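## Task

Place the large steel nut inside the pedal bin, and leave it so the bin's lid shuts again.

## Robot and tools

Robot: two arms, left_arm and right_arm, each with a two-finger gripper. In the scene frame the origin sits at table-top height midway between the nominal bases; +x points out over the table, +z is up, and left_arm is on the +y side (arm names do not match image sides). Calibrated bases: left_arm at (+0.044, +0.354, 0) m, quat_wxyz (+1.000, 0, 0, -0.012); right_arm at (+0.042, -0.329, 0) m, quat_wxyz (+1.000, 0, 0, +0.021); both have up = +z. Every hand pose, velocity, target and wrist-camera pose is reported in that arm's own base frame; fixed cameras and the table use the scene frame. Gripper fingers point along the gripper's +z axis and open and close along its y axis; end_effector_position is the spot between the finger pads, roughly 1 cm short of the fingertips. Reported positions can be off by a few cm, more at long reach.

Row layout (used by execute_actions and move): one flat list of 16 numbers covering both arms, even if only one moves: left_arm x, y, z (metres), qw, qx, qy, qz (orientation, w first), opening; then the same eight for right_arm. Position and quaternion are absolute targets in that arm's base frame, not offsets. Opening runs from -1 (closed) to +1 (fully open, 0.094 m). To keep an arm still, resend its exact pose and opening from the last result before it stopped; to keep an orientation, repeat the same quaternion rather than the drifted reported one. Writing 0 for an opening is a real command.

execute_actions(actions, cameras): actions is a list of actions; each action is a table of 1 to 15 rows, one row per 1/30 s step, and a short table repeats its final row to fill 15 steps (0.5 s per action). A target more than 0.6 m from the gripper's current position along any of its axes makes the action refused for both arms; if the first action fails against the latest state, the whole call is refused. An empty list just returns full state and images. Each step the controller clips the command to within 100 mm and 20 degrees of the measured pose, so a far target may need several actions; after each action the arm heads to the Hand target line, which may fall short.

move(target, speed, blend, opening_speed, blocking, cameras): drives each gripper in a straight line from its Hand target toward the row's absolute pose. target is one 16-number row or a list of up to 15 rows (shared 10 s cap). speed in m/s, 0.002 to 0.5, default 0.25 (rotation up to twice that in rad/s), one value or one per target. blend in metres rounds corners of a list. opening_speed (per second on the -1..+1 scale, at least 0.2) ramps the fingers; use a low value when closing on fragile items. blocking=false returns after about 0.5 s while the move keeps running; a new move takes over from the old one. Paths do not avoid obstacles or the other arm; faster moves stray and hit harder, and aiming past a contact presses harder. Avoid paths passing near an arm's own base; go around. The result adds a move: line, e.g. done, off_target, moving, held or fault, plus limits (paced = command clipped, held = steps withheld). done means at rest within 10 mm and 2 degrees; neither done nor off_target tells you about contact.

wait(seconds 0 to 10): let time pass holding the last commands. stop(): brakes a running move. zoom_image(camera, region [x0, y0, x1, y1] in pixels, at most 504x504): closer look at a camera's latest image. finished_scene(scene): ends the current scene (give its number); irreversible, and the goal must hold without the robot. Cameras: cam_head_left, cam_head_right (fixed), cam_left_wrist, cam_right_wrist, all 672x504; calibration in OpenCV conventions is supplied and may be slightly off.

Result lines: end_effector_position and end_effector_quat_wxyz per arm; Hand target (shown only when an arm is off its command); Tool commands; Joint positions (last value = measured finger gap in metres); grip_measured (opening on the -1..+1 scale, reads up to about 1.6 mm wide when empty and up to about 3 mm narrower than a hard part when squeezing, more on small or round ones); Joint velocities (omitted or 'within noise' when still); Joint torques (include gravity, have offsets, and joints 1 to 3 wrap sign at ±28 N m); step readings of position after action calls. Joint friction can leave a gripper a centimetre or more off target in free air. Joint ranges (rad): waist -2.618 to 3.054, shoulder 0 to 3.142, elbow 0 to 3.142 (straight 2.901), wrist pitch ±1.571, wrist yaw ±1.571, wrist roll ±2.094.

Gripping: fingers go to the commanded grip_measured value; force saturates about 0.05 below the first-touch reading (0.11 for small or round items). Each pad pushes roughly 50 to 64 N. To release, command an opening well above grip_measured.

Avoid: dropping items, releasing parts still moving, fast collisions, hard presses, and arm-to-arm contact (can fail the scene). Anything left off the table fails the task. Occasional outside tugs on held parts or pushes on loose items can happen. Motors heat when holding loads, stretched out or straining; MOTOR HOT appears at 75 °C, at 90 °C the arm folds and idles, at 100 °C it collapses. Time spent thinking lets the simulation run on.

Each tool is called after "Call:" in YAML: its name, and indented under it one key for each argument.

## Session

Call:
execute_actions:
  actions: []

Call:
zoom_image:
  camera: "cam_head_left"
  region: [100, 100, 560, 400]

Scene clock: 0.00 s.
left_arm: end_effector_position=(+0.4145, +0.0118, +0.1435) grip_measured=+1.000 end_effector_quat_wxyz=(+0.633, -0.030, +0.773, -0.003) | right_arm: end_effector_position=(+0.4025, +0.0283, +0.1147) grip_measured=+1.000 end_effector_quat_wxyz=(+0.608, -0.038, +0.792, +0.047)
Joint positions: left_arm=[0.021 1.512 0.422 0.892 -0.013 -0.047 0.094] | right_arm=[0.025 1.552 0.372 0.919 -0.096 0.003 0.094]
Joint velocities: within noise
Joint torques (N m): no reading
Motor temperatures (°C): left_arm=[22 23 23 21 23 21 22] | right_arm=[21 21 23 21 19 22 23]
Heat: left arm: 23 °C; right arm: 23 °C.
Hand target: left_arm +0.4154, +0.0119, +0.1469; +0.636, -0.030, +0.771, -0.003 | right_arm +0.4049, +0.0285, +0.1224; +0.616, -0.039, +0.785, +0.047
Tool commands: left_gripper/opening=+1.0 right_gripper/opening=+1.0
camera_calibration:
cam_left_wrist: T_world_to_cam=[[0.0474933, -0.995868, 0.0774036, -0.0218225], [-0.488682, -0.0907495, -0.867729, 0.364576], [0.871168, 0.00338564, -0.490973, -0.184723], [0, 0, 0, 1]] pos_world=[0.340123, 0.0119782, 0.227349]
cam_right_wrist: T_world_to_cam=[[0.0828545, -0.996546, -0.00564978, -0.0100255], [-0.533101, -0.0395316, -0.845128, 0.350445], [0.841985, 0.0730346, -0.534535, -0.17352], [0, 0, 0, 1]] pos_world=[0.333754, 0.0165357, 0.203362]

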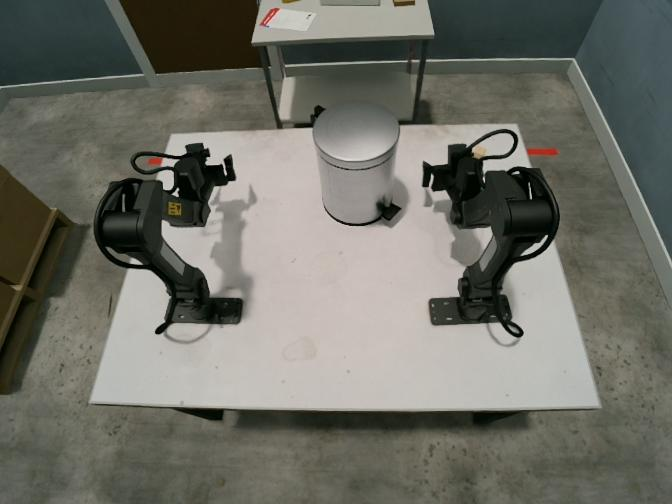

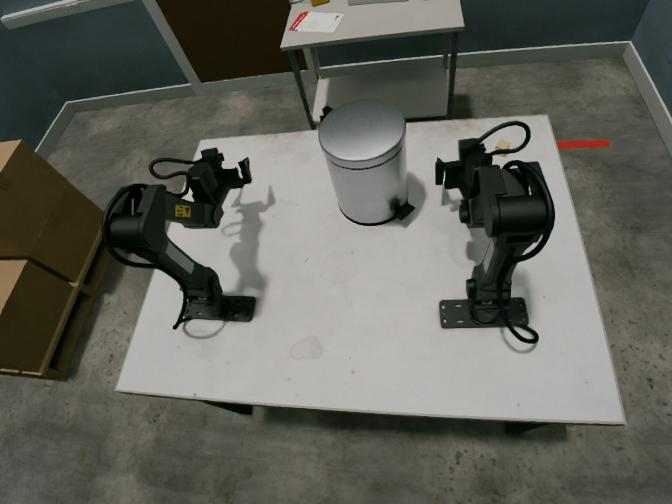

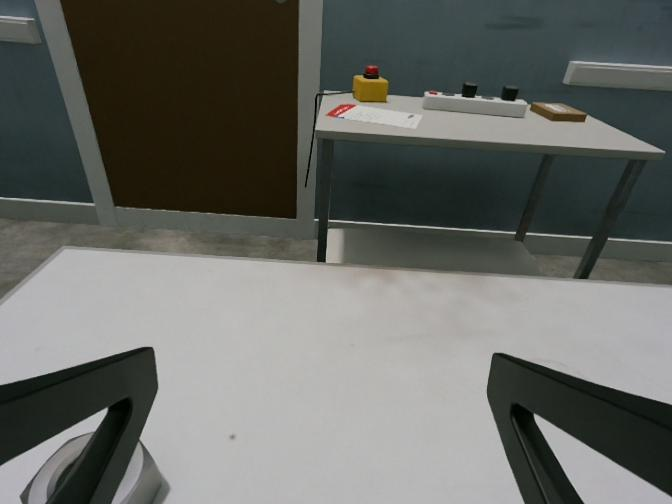

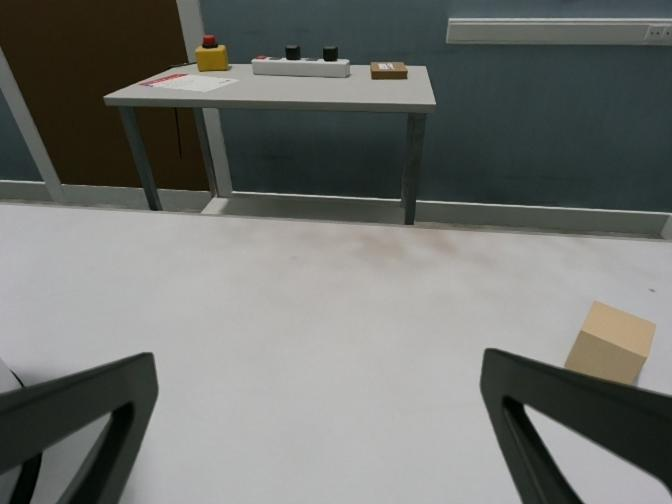

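Scaled by 1.096.

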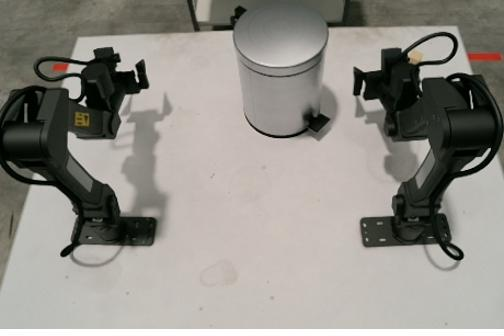

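Call:
move:
  target: [0.38,0.10,0.22,0.301,0,0.954,0,1, 0.245,0.11,0.22,0.167,-0.28,0.945,0.049,-1]
  opening_speed: 2

Scene clock: 11.67 s.
left_arm: end_effector_position=(+0.3778, +0.0972, +0.2150) grip_measured=+1.000 end_effector_quat_wxyz=(+0.300, -0.002, +0.954, -0.001) | right_arm: end_effector_position=(+0.2423, +0.1087, +0.2131) grip_measured=-0.996 end_effector_quat_wxyz=(+0.160, -0.280, +0.945, +0.051)
Joint positions: left_arm=[0.336 1.512 1.422 -0.898 0.191 0.275 0.094] | right_arm=[0.368 1.282 1.348 -1.308 -0.074 -0.195 0]
Joint torques (N m): left_arm=[0.5 -5.75 8.59 1.16 0.13 0.1] | right_arm=[0.4 -3.38 7.16 0.81 0.02 0.06]
Hand target: left_arm +0.3799, +0.0999, +0.2199; +0.301, +0.000, +0.954, +0.000 | right_arm +0.2449, +0.1100, +0.2200; +0.167, -0.280, +0.944, +0.049
Off the commanded pose: left_arm 0.006 m, 0 deg | right_arm 0.008 m, 1 deg.
move: done
camera_calibration:
cam_left_wrist: T_world_to_cam=[[0.030265, -0.999245, 0.0243592, 0.0776642], [-0.956623, -0.0360214, -0.289094, 0.463478], [0.289754, -0.0145531, -0.956991, 0.203612], [0, 0, 0, 1]]
cam_right_wrist: T_world_to_cam=[[0.544146, -0.838264, 0.0349072, -0.0537058], [-0.837652, -0.545157, -0.0338068, 0.307247], [0.0473689, -0.0108443, -0.998819, 0.308639], [0, 0, 0, 1]]

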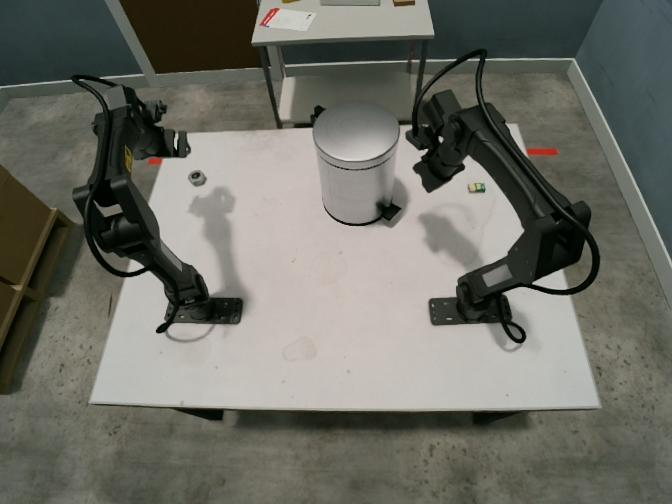

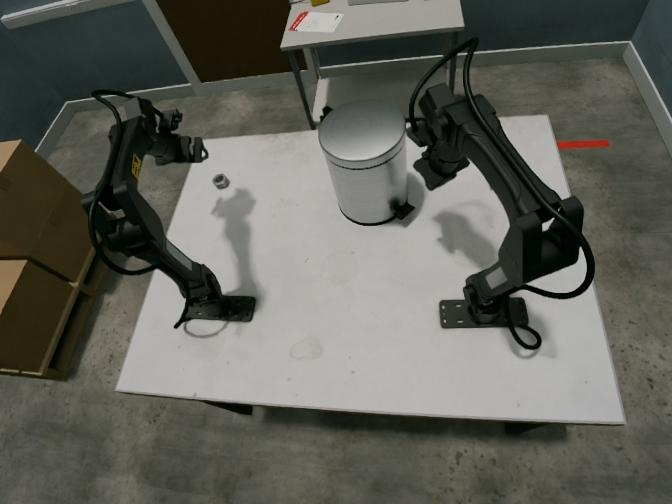

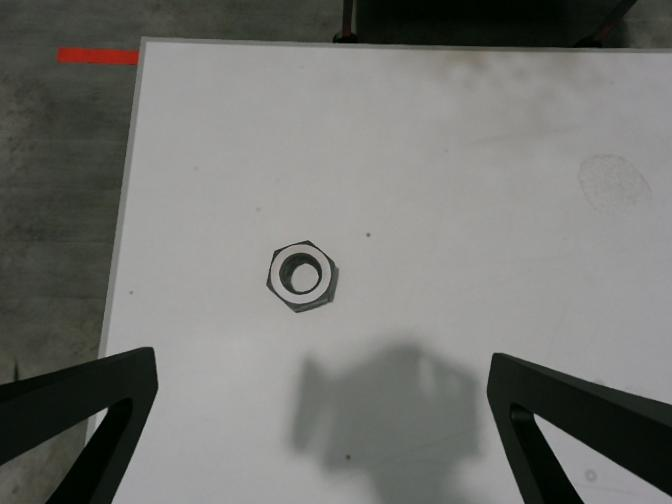

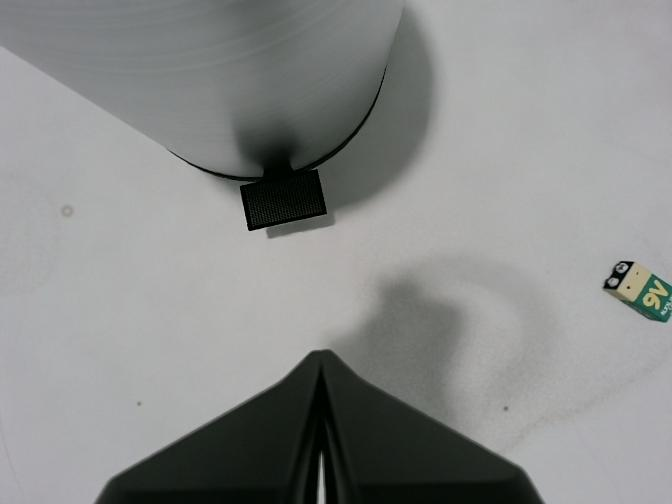

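Call:
zoom_image:
  camera: "cam_left_wrist"
  region: [240, 220, 360, 330]

Scaled by 4.200.

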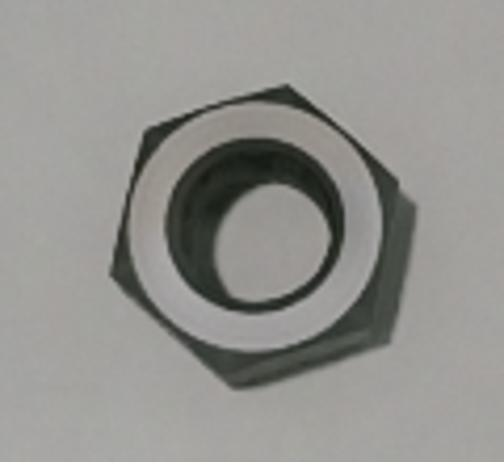

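Call:
move:
  target:
    - [0.4556,0.119,0.11,0.2578,0.0842,0.9622,-0.0226,0.6,0.279,0.158,0.085,0.3945,-0.3248,0.8461,0.1515,-1]
    - [0.4556,0.119,0.035,0.2578,0.0842,0.9622,-0.0226,0.6,0.277,0.156,0.03,0.3945,-0.3248,0.8461,0.1515,-1]
  speed: [0.25,0.08]
  blend: 0.01
  opening_speed: 2

Scene clock: 34.93 s.
left_arm: end_effector_position=(+0.4574, +0.1185, +0.0444) grip_measured=+0.603 end_effector_quat_wxyz=(+0.261, +0.083, +0.962, -0.016) | right_arm: end_effector_position=(+0.2775, +0.1557, +0.0311) grip_measured=-0.996 end_effector_quat_wxyz=(+0.393, -0.325, +0.847, +0.147)
Joint positions: left_arm=[0.341 1.989 1.345 -0.45 0.239 0.454 0.075] | right_arm=[0.353 1.346 0.299 0.308 -0.279 -0.255 0]
Joint torques (N m): left_arm=[0.59 -9.46 4.83 1.3 0.26 0.11] | right_arm=[-0.4 -3.12 3.93 1.62 -0.27 0]
Hand target: left_arm +0.4555, +0.1189, +0.0352; +0.258, +0.084, +0.962, -0.023 | right_arm +0.2770, +0.1560, +0.0301; +0.394, -0.325, +0.846, +0.151
Off the commanded pose: left_arm 0.010 m, 1 deg | right_arm 0.001 m, 1 deg.
move: done
camera_calibration:
cam_left_wrist: T_world_to_cam=[[-0.138803, -0.9903, 0.00624096, 0.177783], [-0.968073, 0.134354, -0.211624, 0.472705], [0.208732, -0.0354157, -0.977331, 0.0580432], [0, 0, 0, 1]]
cam_right_wrist: T_world_to_cam=[[0.649079, -0.759549, 0.0422239, -0.0687589], [-0.627738, -0.566138, -0.534259, 0.316762], [0.4297, 0.320271, -0.844266, -0.0367396], [0, 0, 0, 1]]

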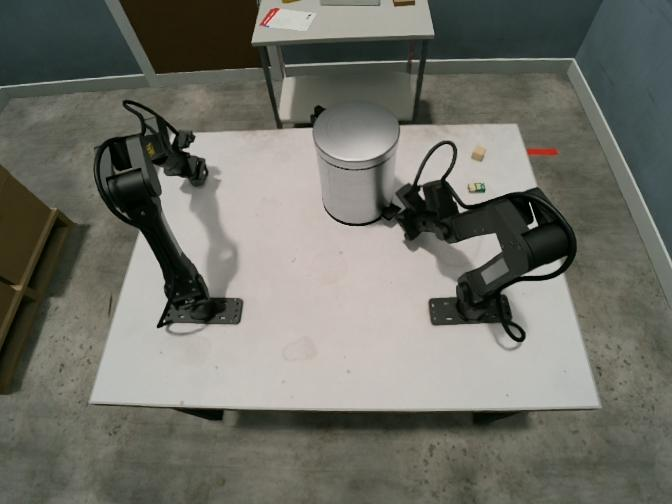

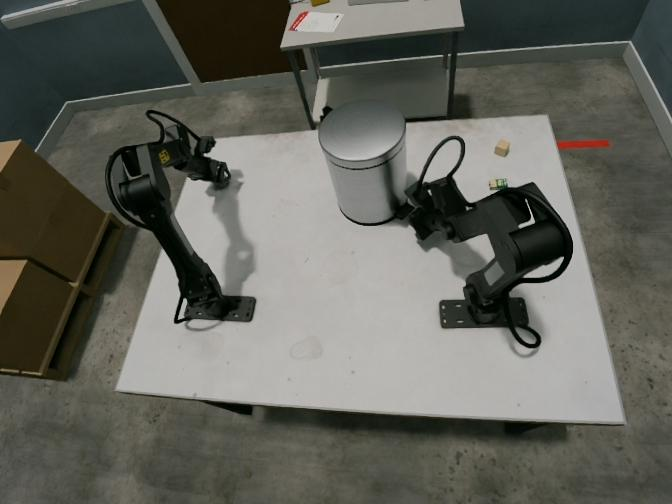

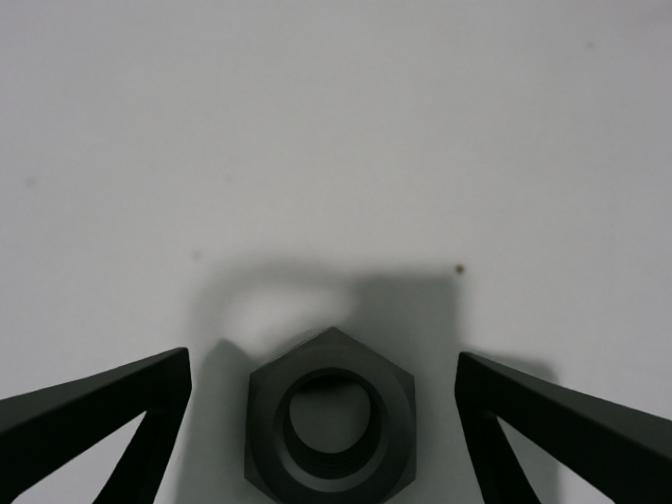

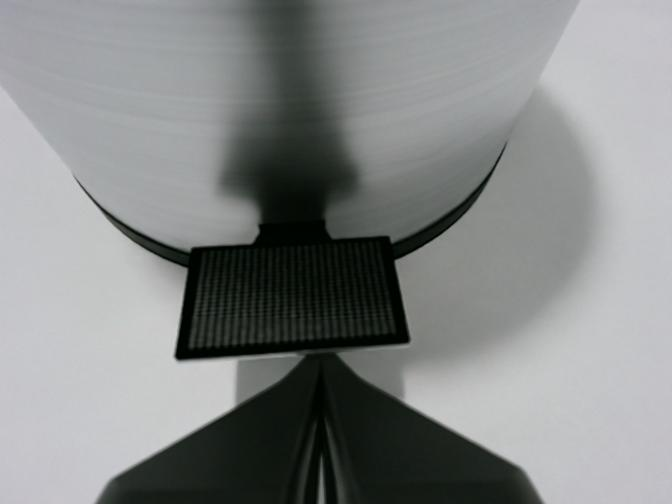

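Call:
move:
  target:
    - [0.454,0.1175,0.016,0.2578,0.0842,0.9622,-0.0226,0.6,0.270,0.150,0.088,0.3945,-0.3248,0.8461,0.1515,-1]
    - [0.454,0.1175,0.016,0.2578,0.0842,0.9622,-0.0226,-0.2,0.289,0.167,0.088,0.3945,-0.3248,0.8461,0.1515,-1]
  speed: 0.09
  opening_speed: 0.8
  cameras: ["cam_left_wrist","cam_right_wrist"]

Scene clock: 52.70 s.
left_arm: end_effector_position=(+0.4570, +0.1178, +0.0273) grip_measured=-0.045 end_effector_quat_wxyz=(+0.264, +0.083, +0.961, -0.016) | right_arm: end_effector_position=(+0.2792, +0.1621, +0.0755) grip_measured=-0.996 end_effector_quat_wxyz=(+0.377, -0.325, +0.854, +0.151)
Joint positions: left_arm=[0.341 2.011 1.3 -0.377 0.242 0.454 0.045] | right_arm=[0.373 1.198 0.459 -0.03 -0.274 -0.239 0]
Joint torques (N m): left_arm=[0.38 -9.25 4.56 1.3 0.23 0.09] | right_arm=[0.38 -3.02 7.45 1.58 -0.1 0.06]
Hand target: left_arm +0.4538, +0.1173, +0.0162; +0.258, +0.084, +0.962, -0.023 | right_arm +0.2883, +0.1667, +0.0882; +0.394, -0.325, +0.846, +0.152
Off the commanded pose: left_arm 0.012 m, 1 deg | right_arm 0.017 m, 2 deg.
move: off_target (left_arm, right_arm); target 2's new opening was sent with left_arm's hand 0.012 m and 1 deg from that target
camera_calibration:
cam_left_wrist: T_world_to_cam=[[-0.140234, -0.990099, 0.00617234, 0.17774], [-0.966609, 0.135551, -0.217472, 0.468087], [0.214482, -0.0364631, -0.976047, 0.038865], [0, 0, 0, 1]]
cam_right_wrist: T_world_to_cam=[[0.654337, -0.755862, 0.0227066, -0.0674125], [-0.64322, -0.572112, -0.508877, 0.348537], [0.397631, 0.318372, -0.86054, 0.00842817], [0, 0, 0, 1]]
Images, in order: cam_left_wrist, cam_right_wrist.

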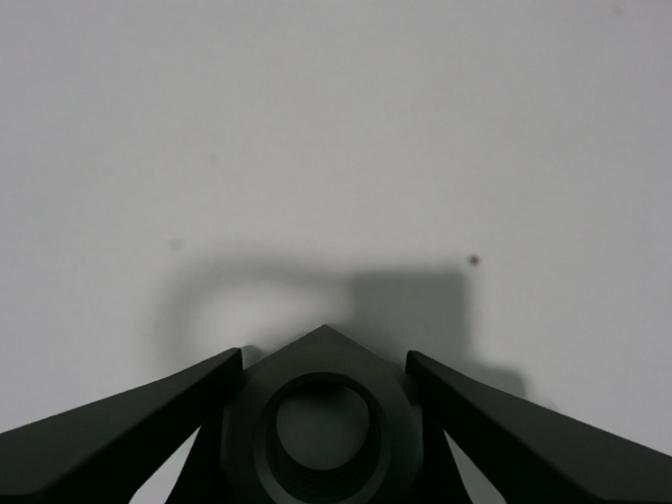

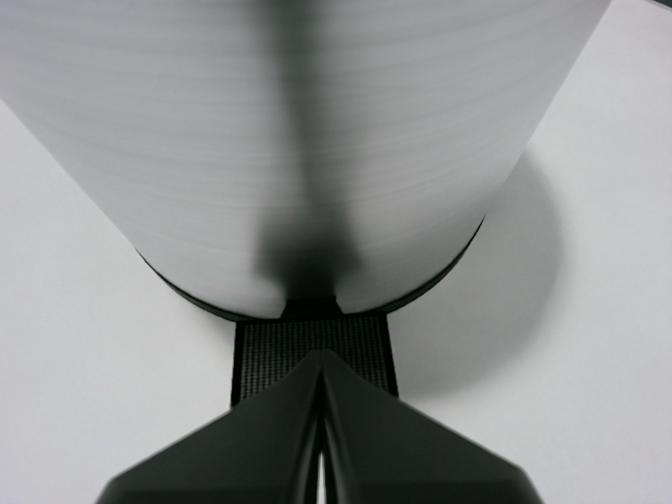

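Call:
move:
  target:
    - [0.45,0.115,0.14,0.2578,0.0842,0.9622,-0.0226,-0.2,0.289,0.167,0.080,0.3945,-0.3248,0.8461,0.1515,-1]
    - [0.37,-0.03,0.31,0.386,0.12,0.90,-0.05,-0.2,0.289,0.167,0.075,0.3945,-0.3248,0.8461,0.1515,-1]
    - [0.235,-0.24,0.36,0.386,0.3686,0.8279,-0.1719,-0.2,0.275,0.156,-0.03,0.3945,-0.3248,0.8461,0.1515,-1]
  speed: [0.2,0.25,0.18]
  blend: [0.04,0.03,0]

Scene clock: 66.60 s.
left_arm: end_effector_position=(+0.2325, -0.2367, +0.3422) grip_measured=-0.044 end_effector_quat_wxyz=(+0.363, +0.376, +0.837, -0.163) | right_arm: end_effector_position=(+0.2923, +0.1709, +0.0283) grip_measured=-0.996 end_effector_quat_wxyz=(+0.491, -0.333, +0.786, +0.172)
Joint positions: left_arm=[-0.768 1.27 1.624 -1.108 0.055 0.052 0.045] | right_arm=[0.347 1.646 0.181 0.956 -0.345 -0.251 0]
Joint torques (N m): left_arm=[-0.42 -3.78 8.55 1.78 0 -0.09] | right_arm=[0.08 -0.72 2 0.21 0.44 -0.07]
Hand target: left_arm +0.2345, -0.2395, +0.3599; +0.386, +0.369, +0.828, -0.172 | right_arm +0.2671, +0.1530, -0.0221; +0.398, -0.327, +0.844, +0.152
Off the commanded pose: left_arm 0.018 m, 3 deg | right_arm 0.063 m, 13 deg.
move: off_target (left_arm, right_arm)
camera_calibration:
cam_left_wrist: T_world_to_cam=[[-0.73175, -0.681076, 0.0260243, -0.00283632], [-0.606151, 0.632841, -0.481761, 0.49201], [0.311647, -0.368303, -0.875916, 0.246038], [0, 0, 0, 1]]
cam_right_wrist: T_world_to_cam=[[0.670221, -0.737143, 0.0861623, -0.077948], [-0.478375, -0.517845, -0.709221, 0.28625], [0.567416, 0.434117, -0.699702, -0.11412], [0, 0, 0, 1]]

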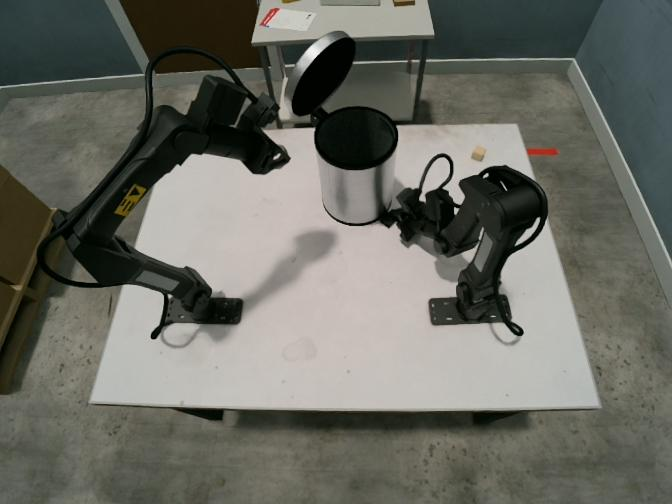

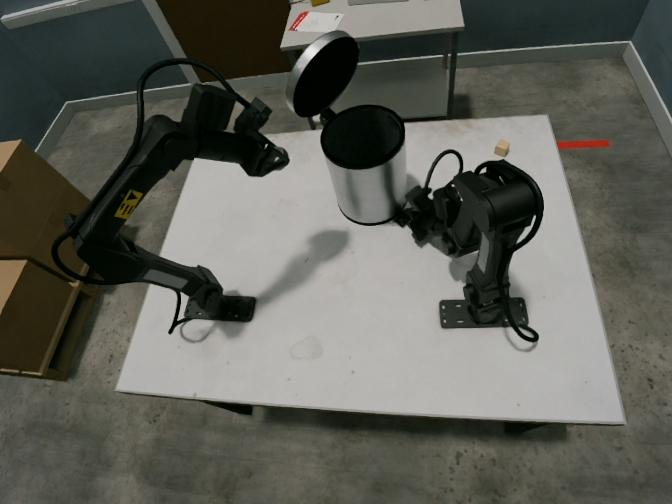

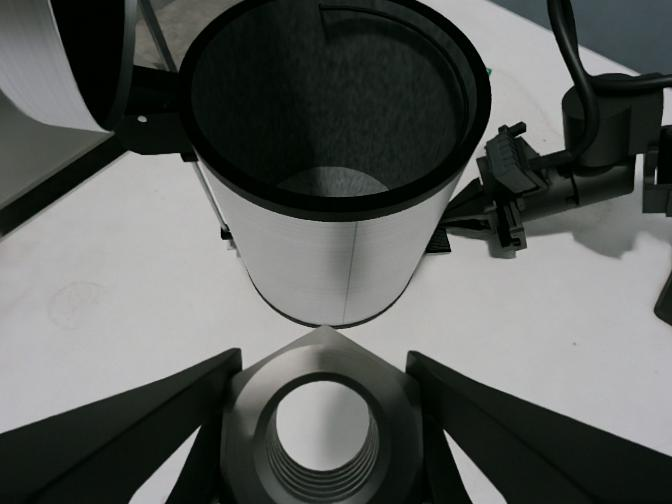

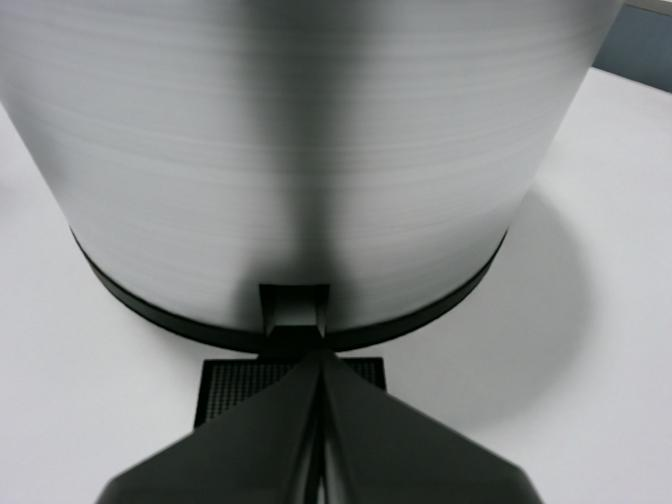

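Call:
move:
  target:
    - [0.345,-0.365,0.35,0.386,0.3686,0.8279,-0.1719,-0.2,0.275,0.156,-0.03,0.3945,-0.3248,0.8461,0.1515,-1]
    - [0.362,-0.388,0.245,0.386,0.3686,0.8279,-0.1719,-0.2,0.275,0.156,-0.03,0.3945,-0.3248,0.8461,0.1515,-1]
    - [0.362,-0.388,0.245,0.386,0.3686,0.8279,-0.1719,0.4,0.275,0.156,-0.03,0.3945,-0.3248,0.8461,0.1515,-1]
  speed: [0.22,0.13,0.1]
  blend: [0.02,0,0]
  opening_speed: 2
  cameras: ["cam_left_wrist","cam_head_left"]

Scene clock: 78.27 s.
left_arm: end_effector_position=(+0.3679, -0.3889, +0.2438) grip_measured=+0.397 end_effector_quat_wxyz=(+0.388, +0.367, +0.828, -0.169) | right_arm: end_effector_position=(+0.2926, +0.1706, +0.0284) grip_measured=-0.996 end_effector_quat_wxyz=(+0.493, -0.333, +0.785, +0.170)
Joint positions: left_arm=[-0.81 1.856 1.74 -0.58 0.014 0.018 0.066] | right_arm=[0.347 1.652 0.178 0.969 -0.342 -0.252 0]
Joint torques (N m): left_arm=[-0.58 -12.05 5.52 1.61 0.04 -0.02] | right_arm=[0.12 -1.05 2 0.16 0.41 -0.04]
Hand target: left_arm +0.3621, -0.3881, +0.2449; +0.386, +0.369, +0.828, -0.172 | right_arm +0.2670, +0.1530, -0.0221; +0.399, -0.326, +0.843, +0.152
Off the commanded pose: left_arm 0.006 m, 0 deg | right_arm 0.063 m, 13 deg.
move: off_target (right_arm)
camera_calibration:
cam_left_wrist: T_world_to_cam=[[-0.725405, -0.687944, 0.0228278, -0.00902606], [-0.592094, 0.606736, -0.530374, 0.619502], [0.351017, -0.398252, -0.847456, 0.0285443], [0, 0, 0, 1]]
Images, in order: cam_head_left, cam_left_wrist.

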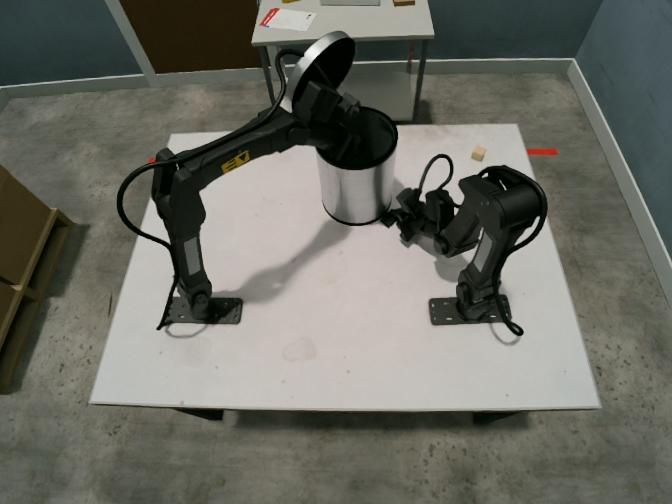

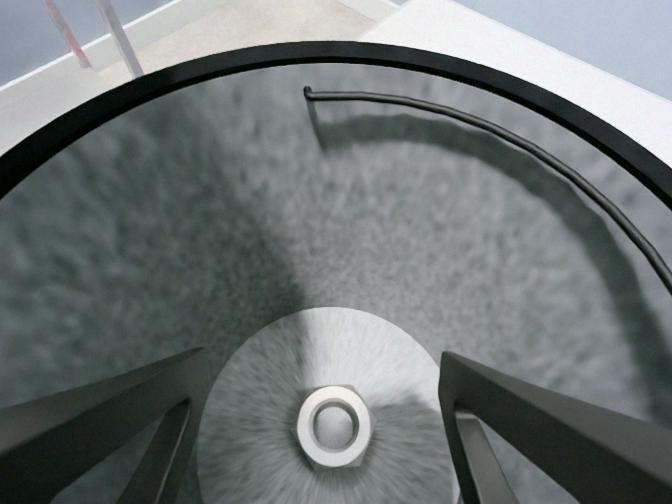

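Nut is in. Exit and let the lid close.

Call:
move:
  target:
    - [0.345,-0.365,0.365,0.386,0.3686,0.8279,-0.1719,0.4,0.275,0.156,-0.03,0.3945,-0.3248,0.8461,0.1515,-1]
    - [0.22,-0.23,0.36,0.386,0.3686,0.8279,-0.1719,0.4,0.275,0.156,-0.02,0.3945,-0.3248,0.8461,0.1515,-1]
    - [0.22,-0.23,0.36,0.386,0.3686,0.8279,-0.1719,0.4,0.268,0.149,0.105,0.3945,-0.3248,0.8461,0.1515,-1]
  speed: [0.2,0.25,0.06]
  blend: [0.03,0,0]

Scene clock: 87.43 s.
left_arm: end_effector_position=(+0.2205, -0.2322, +0.3687) grip_measured=+0.397 end_effector_quat_wxyz=(+0.399, +0.364, +0.823, -0.177) | right_arm: end_effector_position=(+0.2620, +0.1479, +0.0901) grip_measured=-0.996 end_effector_quat_wxyz=(+0.377, -0.324, +0.854, +0.152)
Joint positions: left_arm=[-0.798 1.213 1.644 -1.099 0.03 0.021 0.066] | right_arm=[0.334 1.049 0.449 -0.177 -0.302 -0.263 0]
Joint torques (N m): left_arm=[0.59 -2.73 4.45 1.55 0.1 0.11] | right_arm=[-0.4 -3.69 7.56 1.38 -0.18 -0.06]
Hand target: left_arm +0.2200, -0.2300, +0.3601; +0.386, +0.369, +0.828, -0.172 | right_arm +0.2680, +0.1490, +0.1049; +0.395, -0.325, +0.846, +0.151
Off the commanded pose: left_arm 0.009 m, 2 deg | right_arm 0.016 m, 2 deg.
move: off_target (right_arm)
camera_calibration:
cam_left_wrist: T_world_to_cam=[[-0.727012, -0.685989, 0.0295303, -0.0127166], [-0.58337, 0.594431, -0.553471, 0.507156], [0.362122, -0.419608, -0.832344, 0.235531], [0, 0, 0, 1]]
cam_right_wrist: T_world_to_cam=[[0.652193, -0.757786, 0.0201141, -0.0661486], [-0.645427, -0.569016, -0.509553, 0.336981], [0.397577, 0.319345, -0.860204, 0.0322368], [0, 0, 0, 1]]

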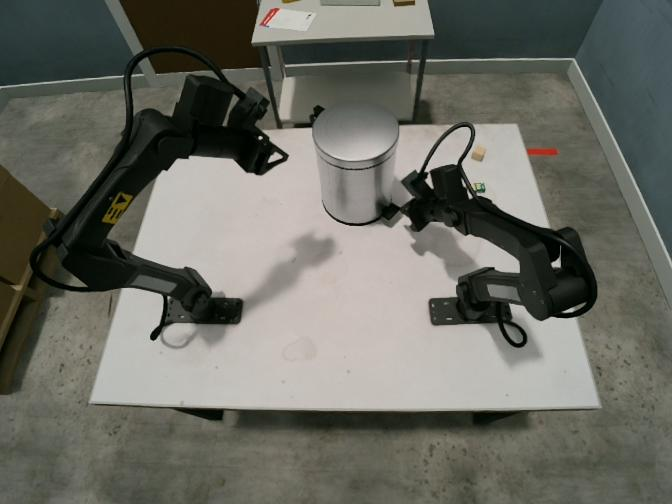

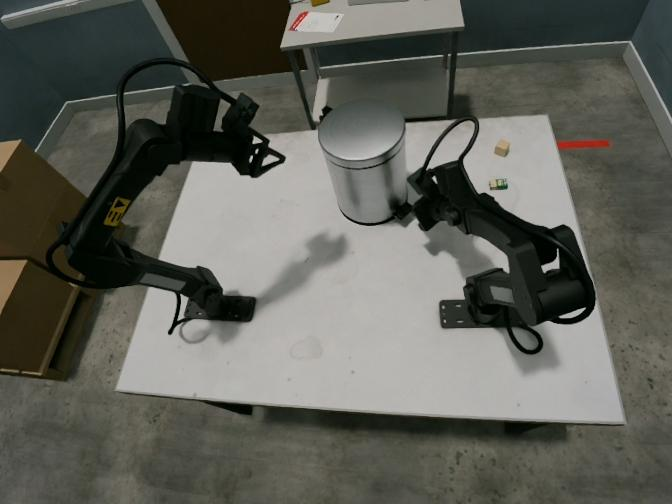

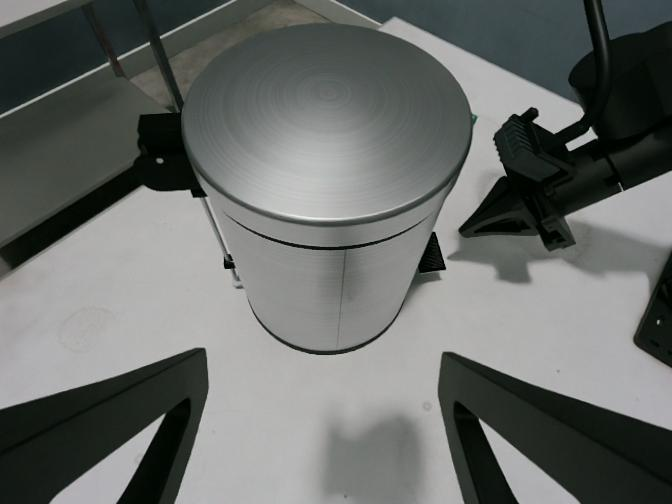

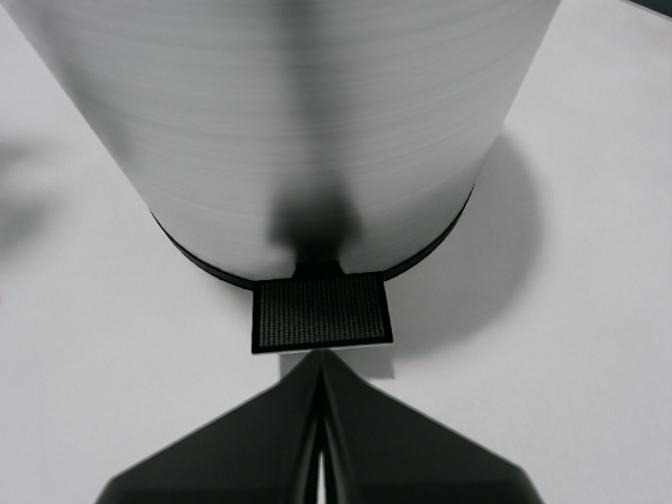

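Call:
finished_scene:
  scene: 3

The scene is finished: the task was done.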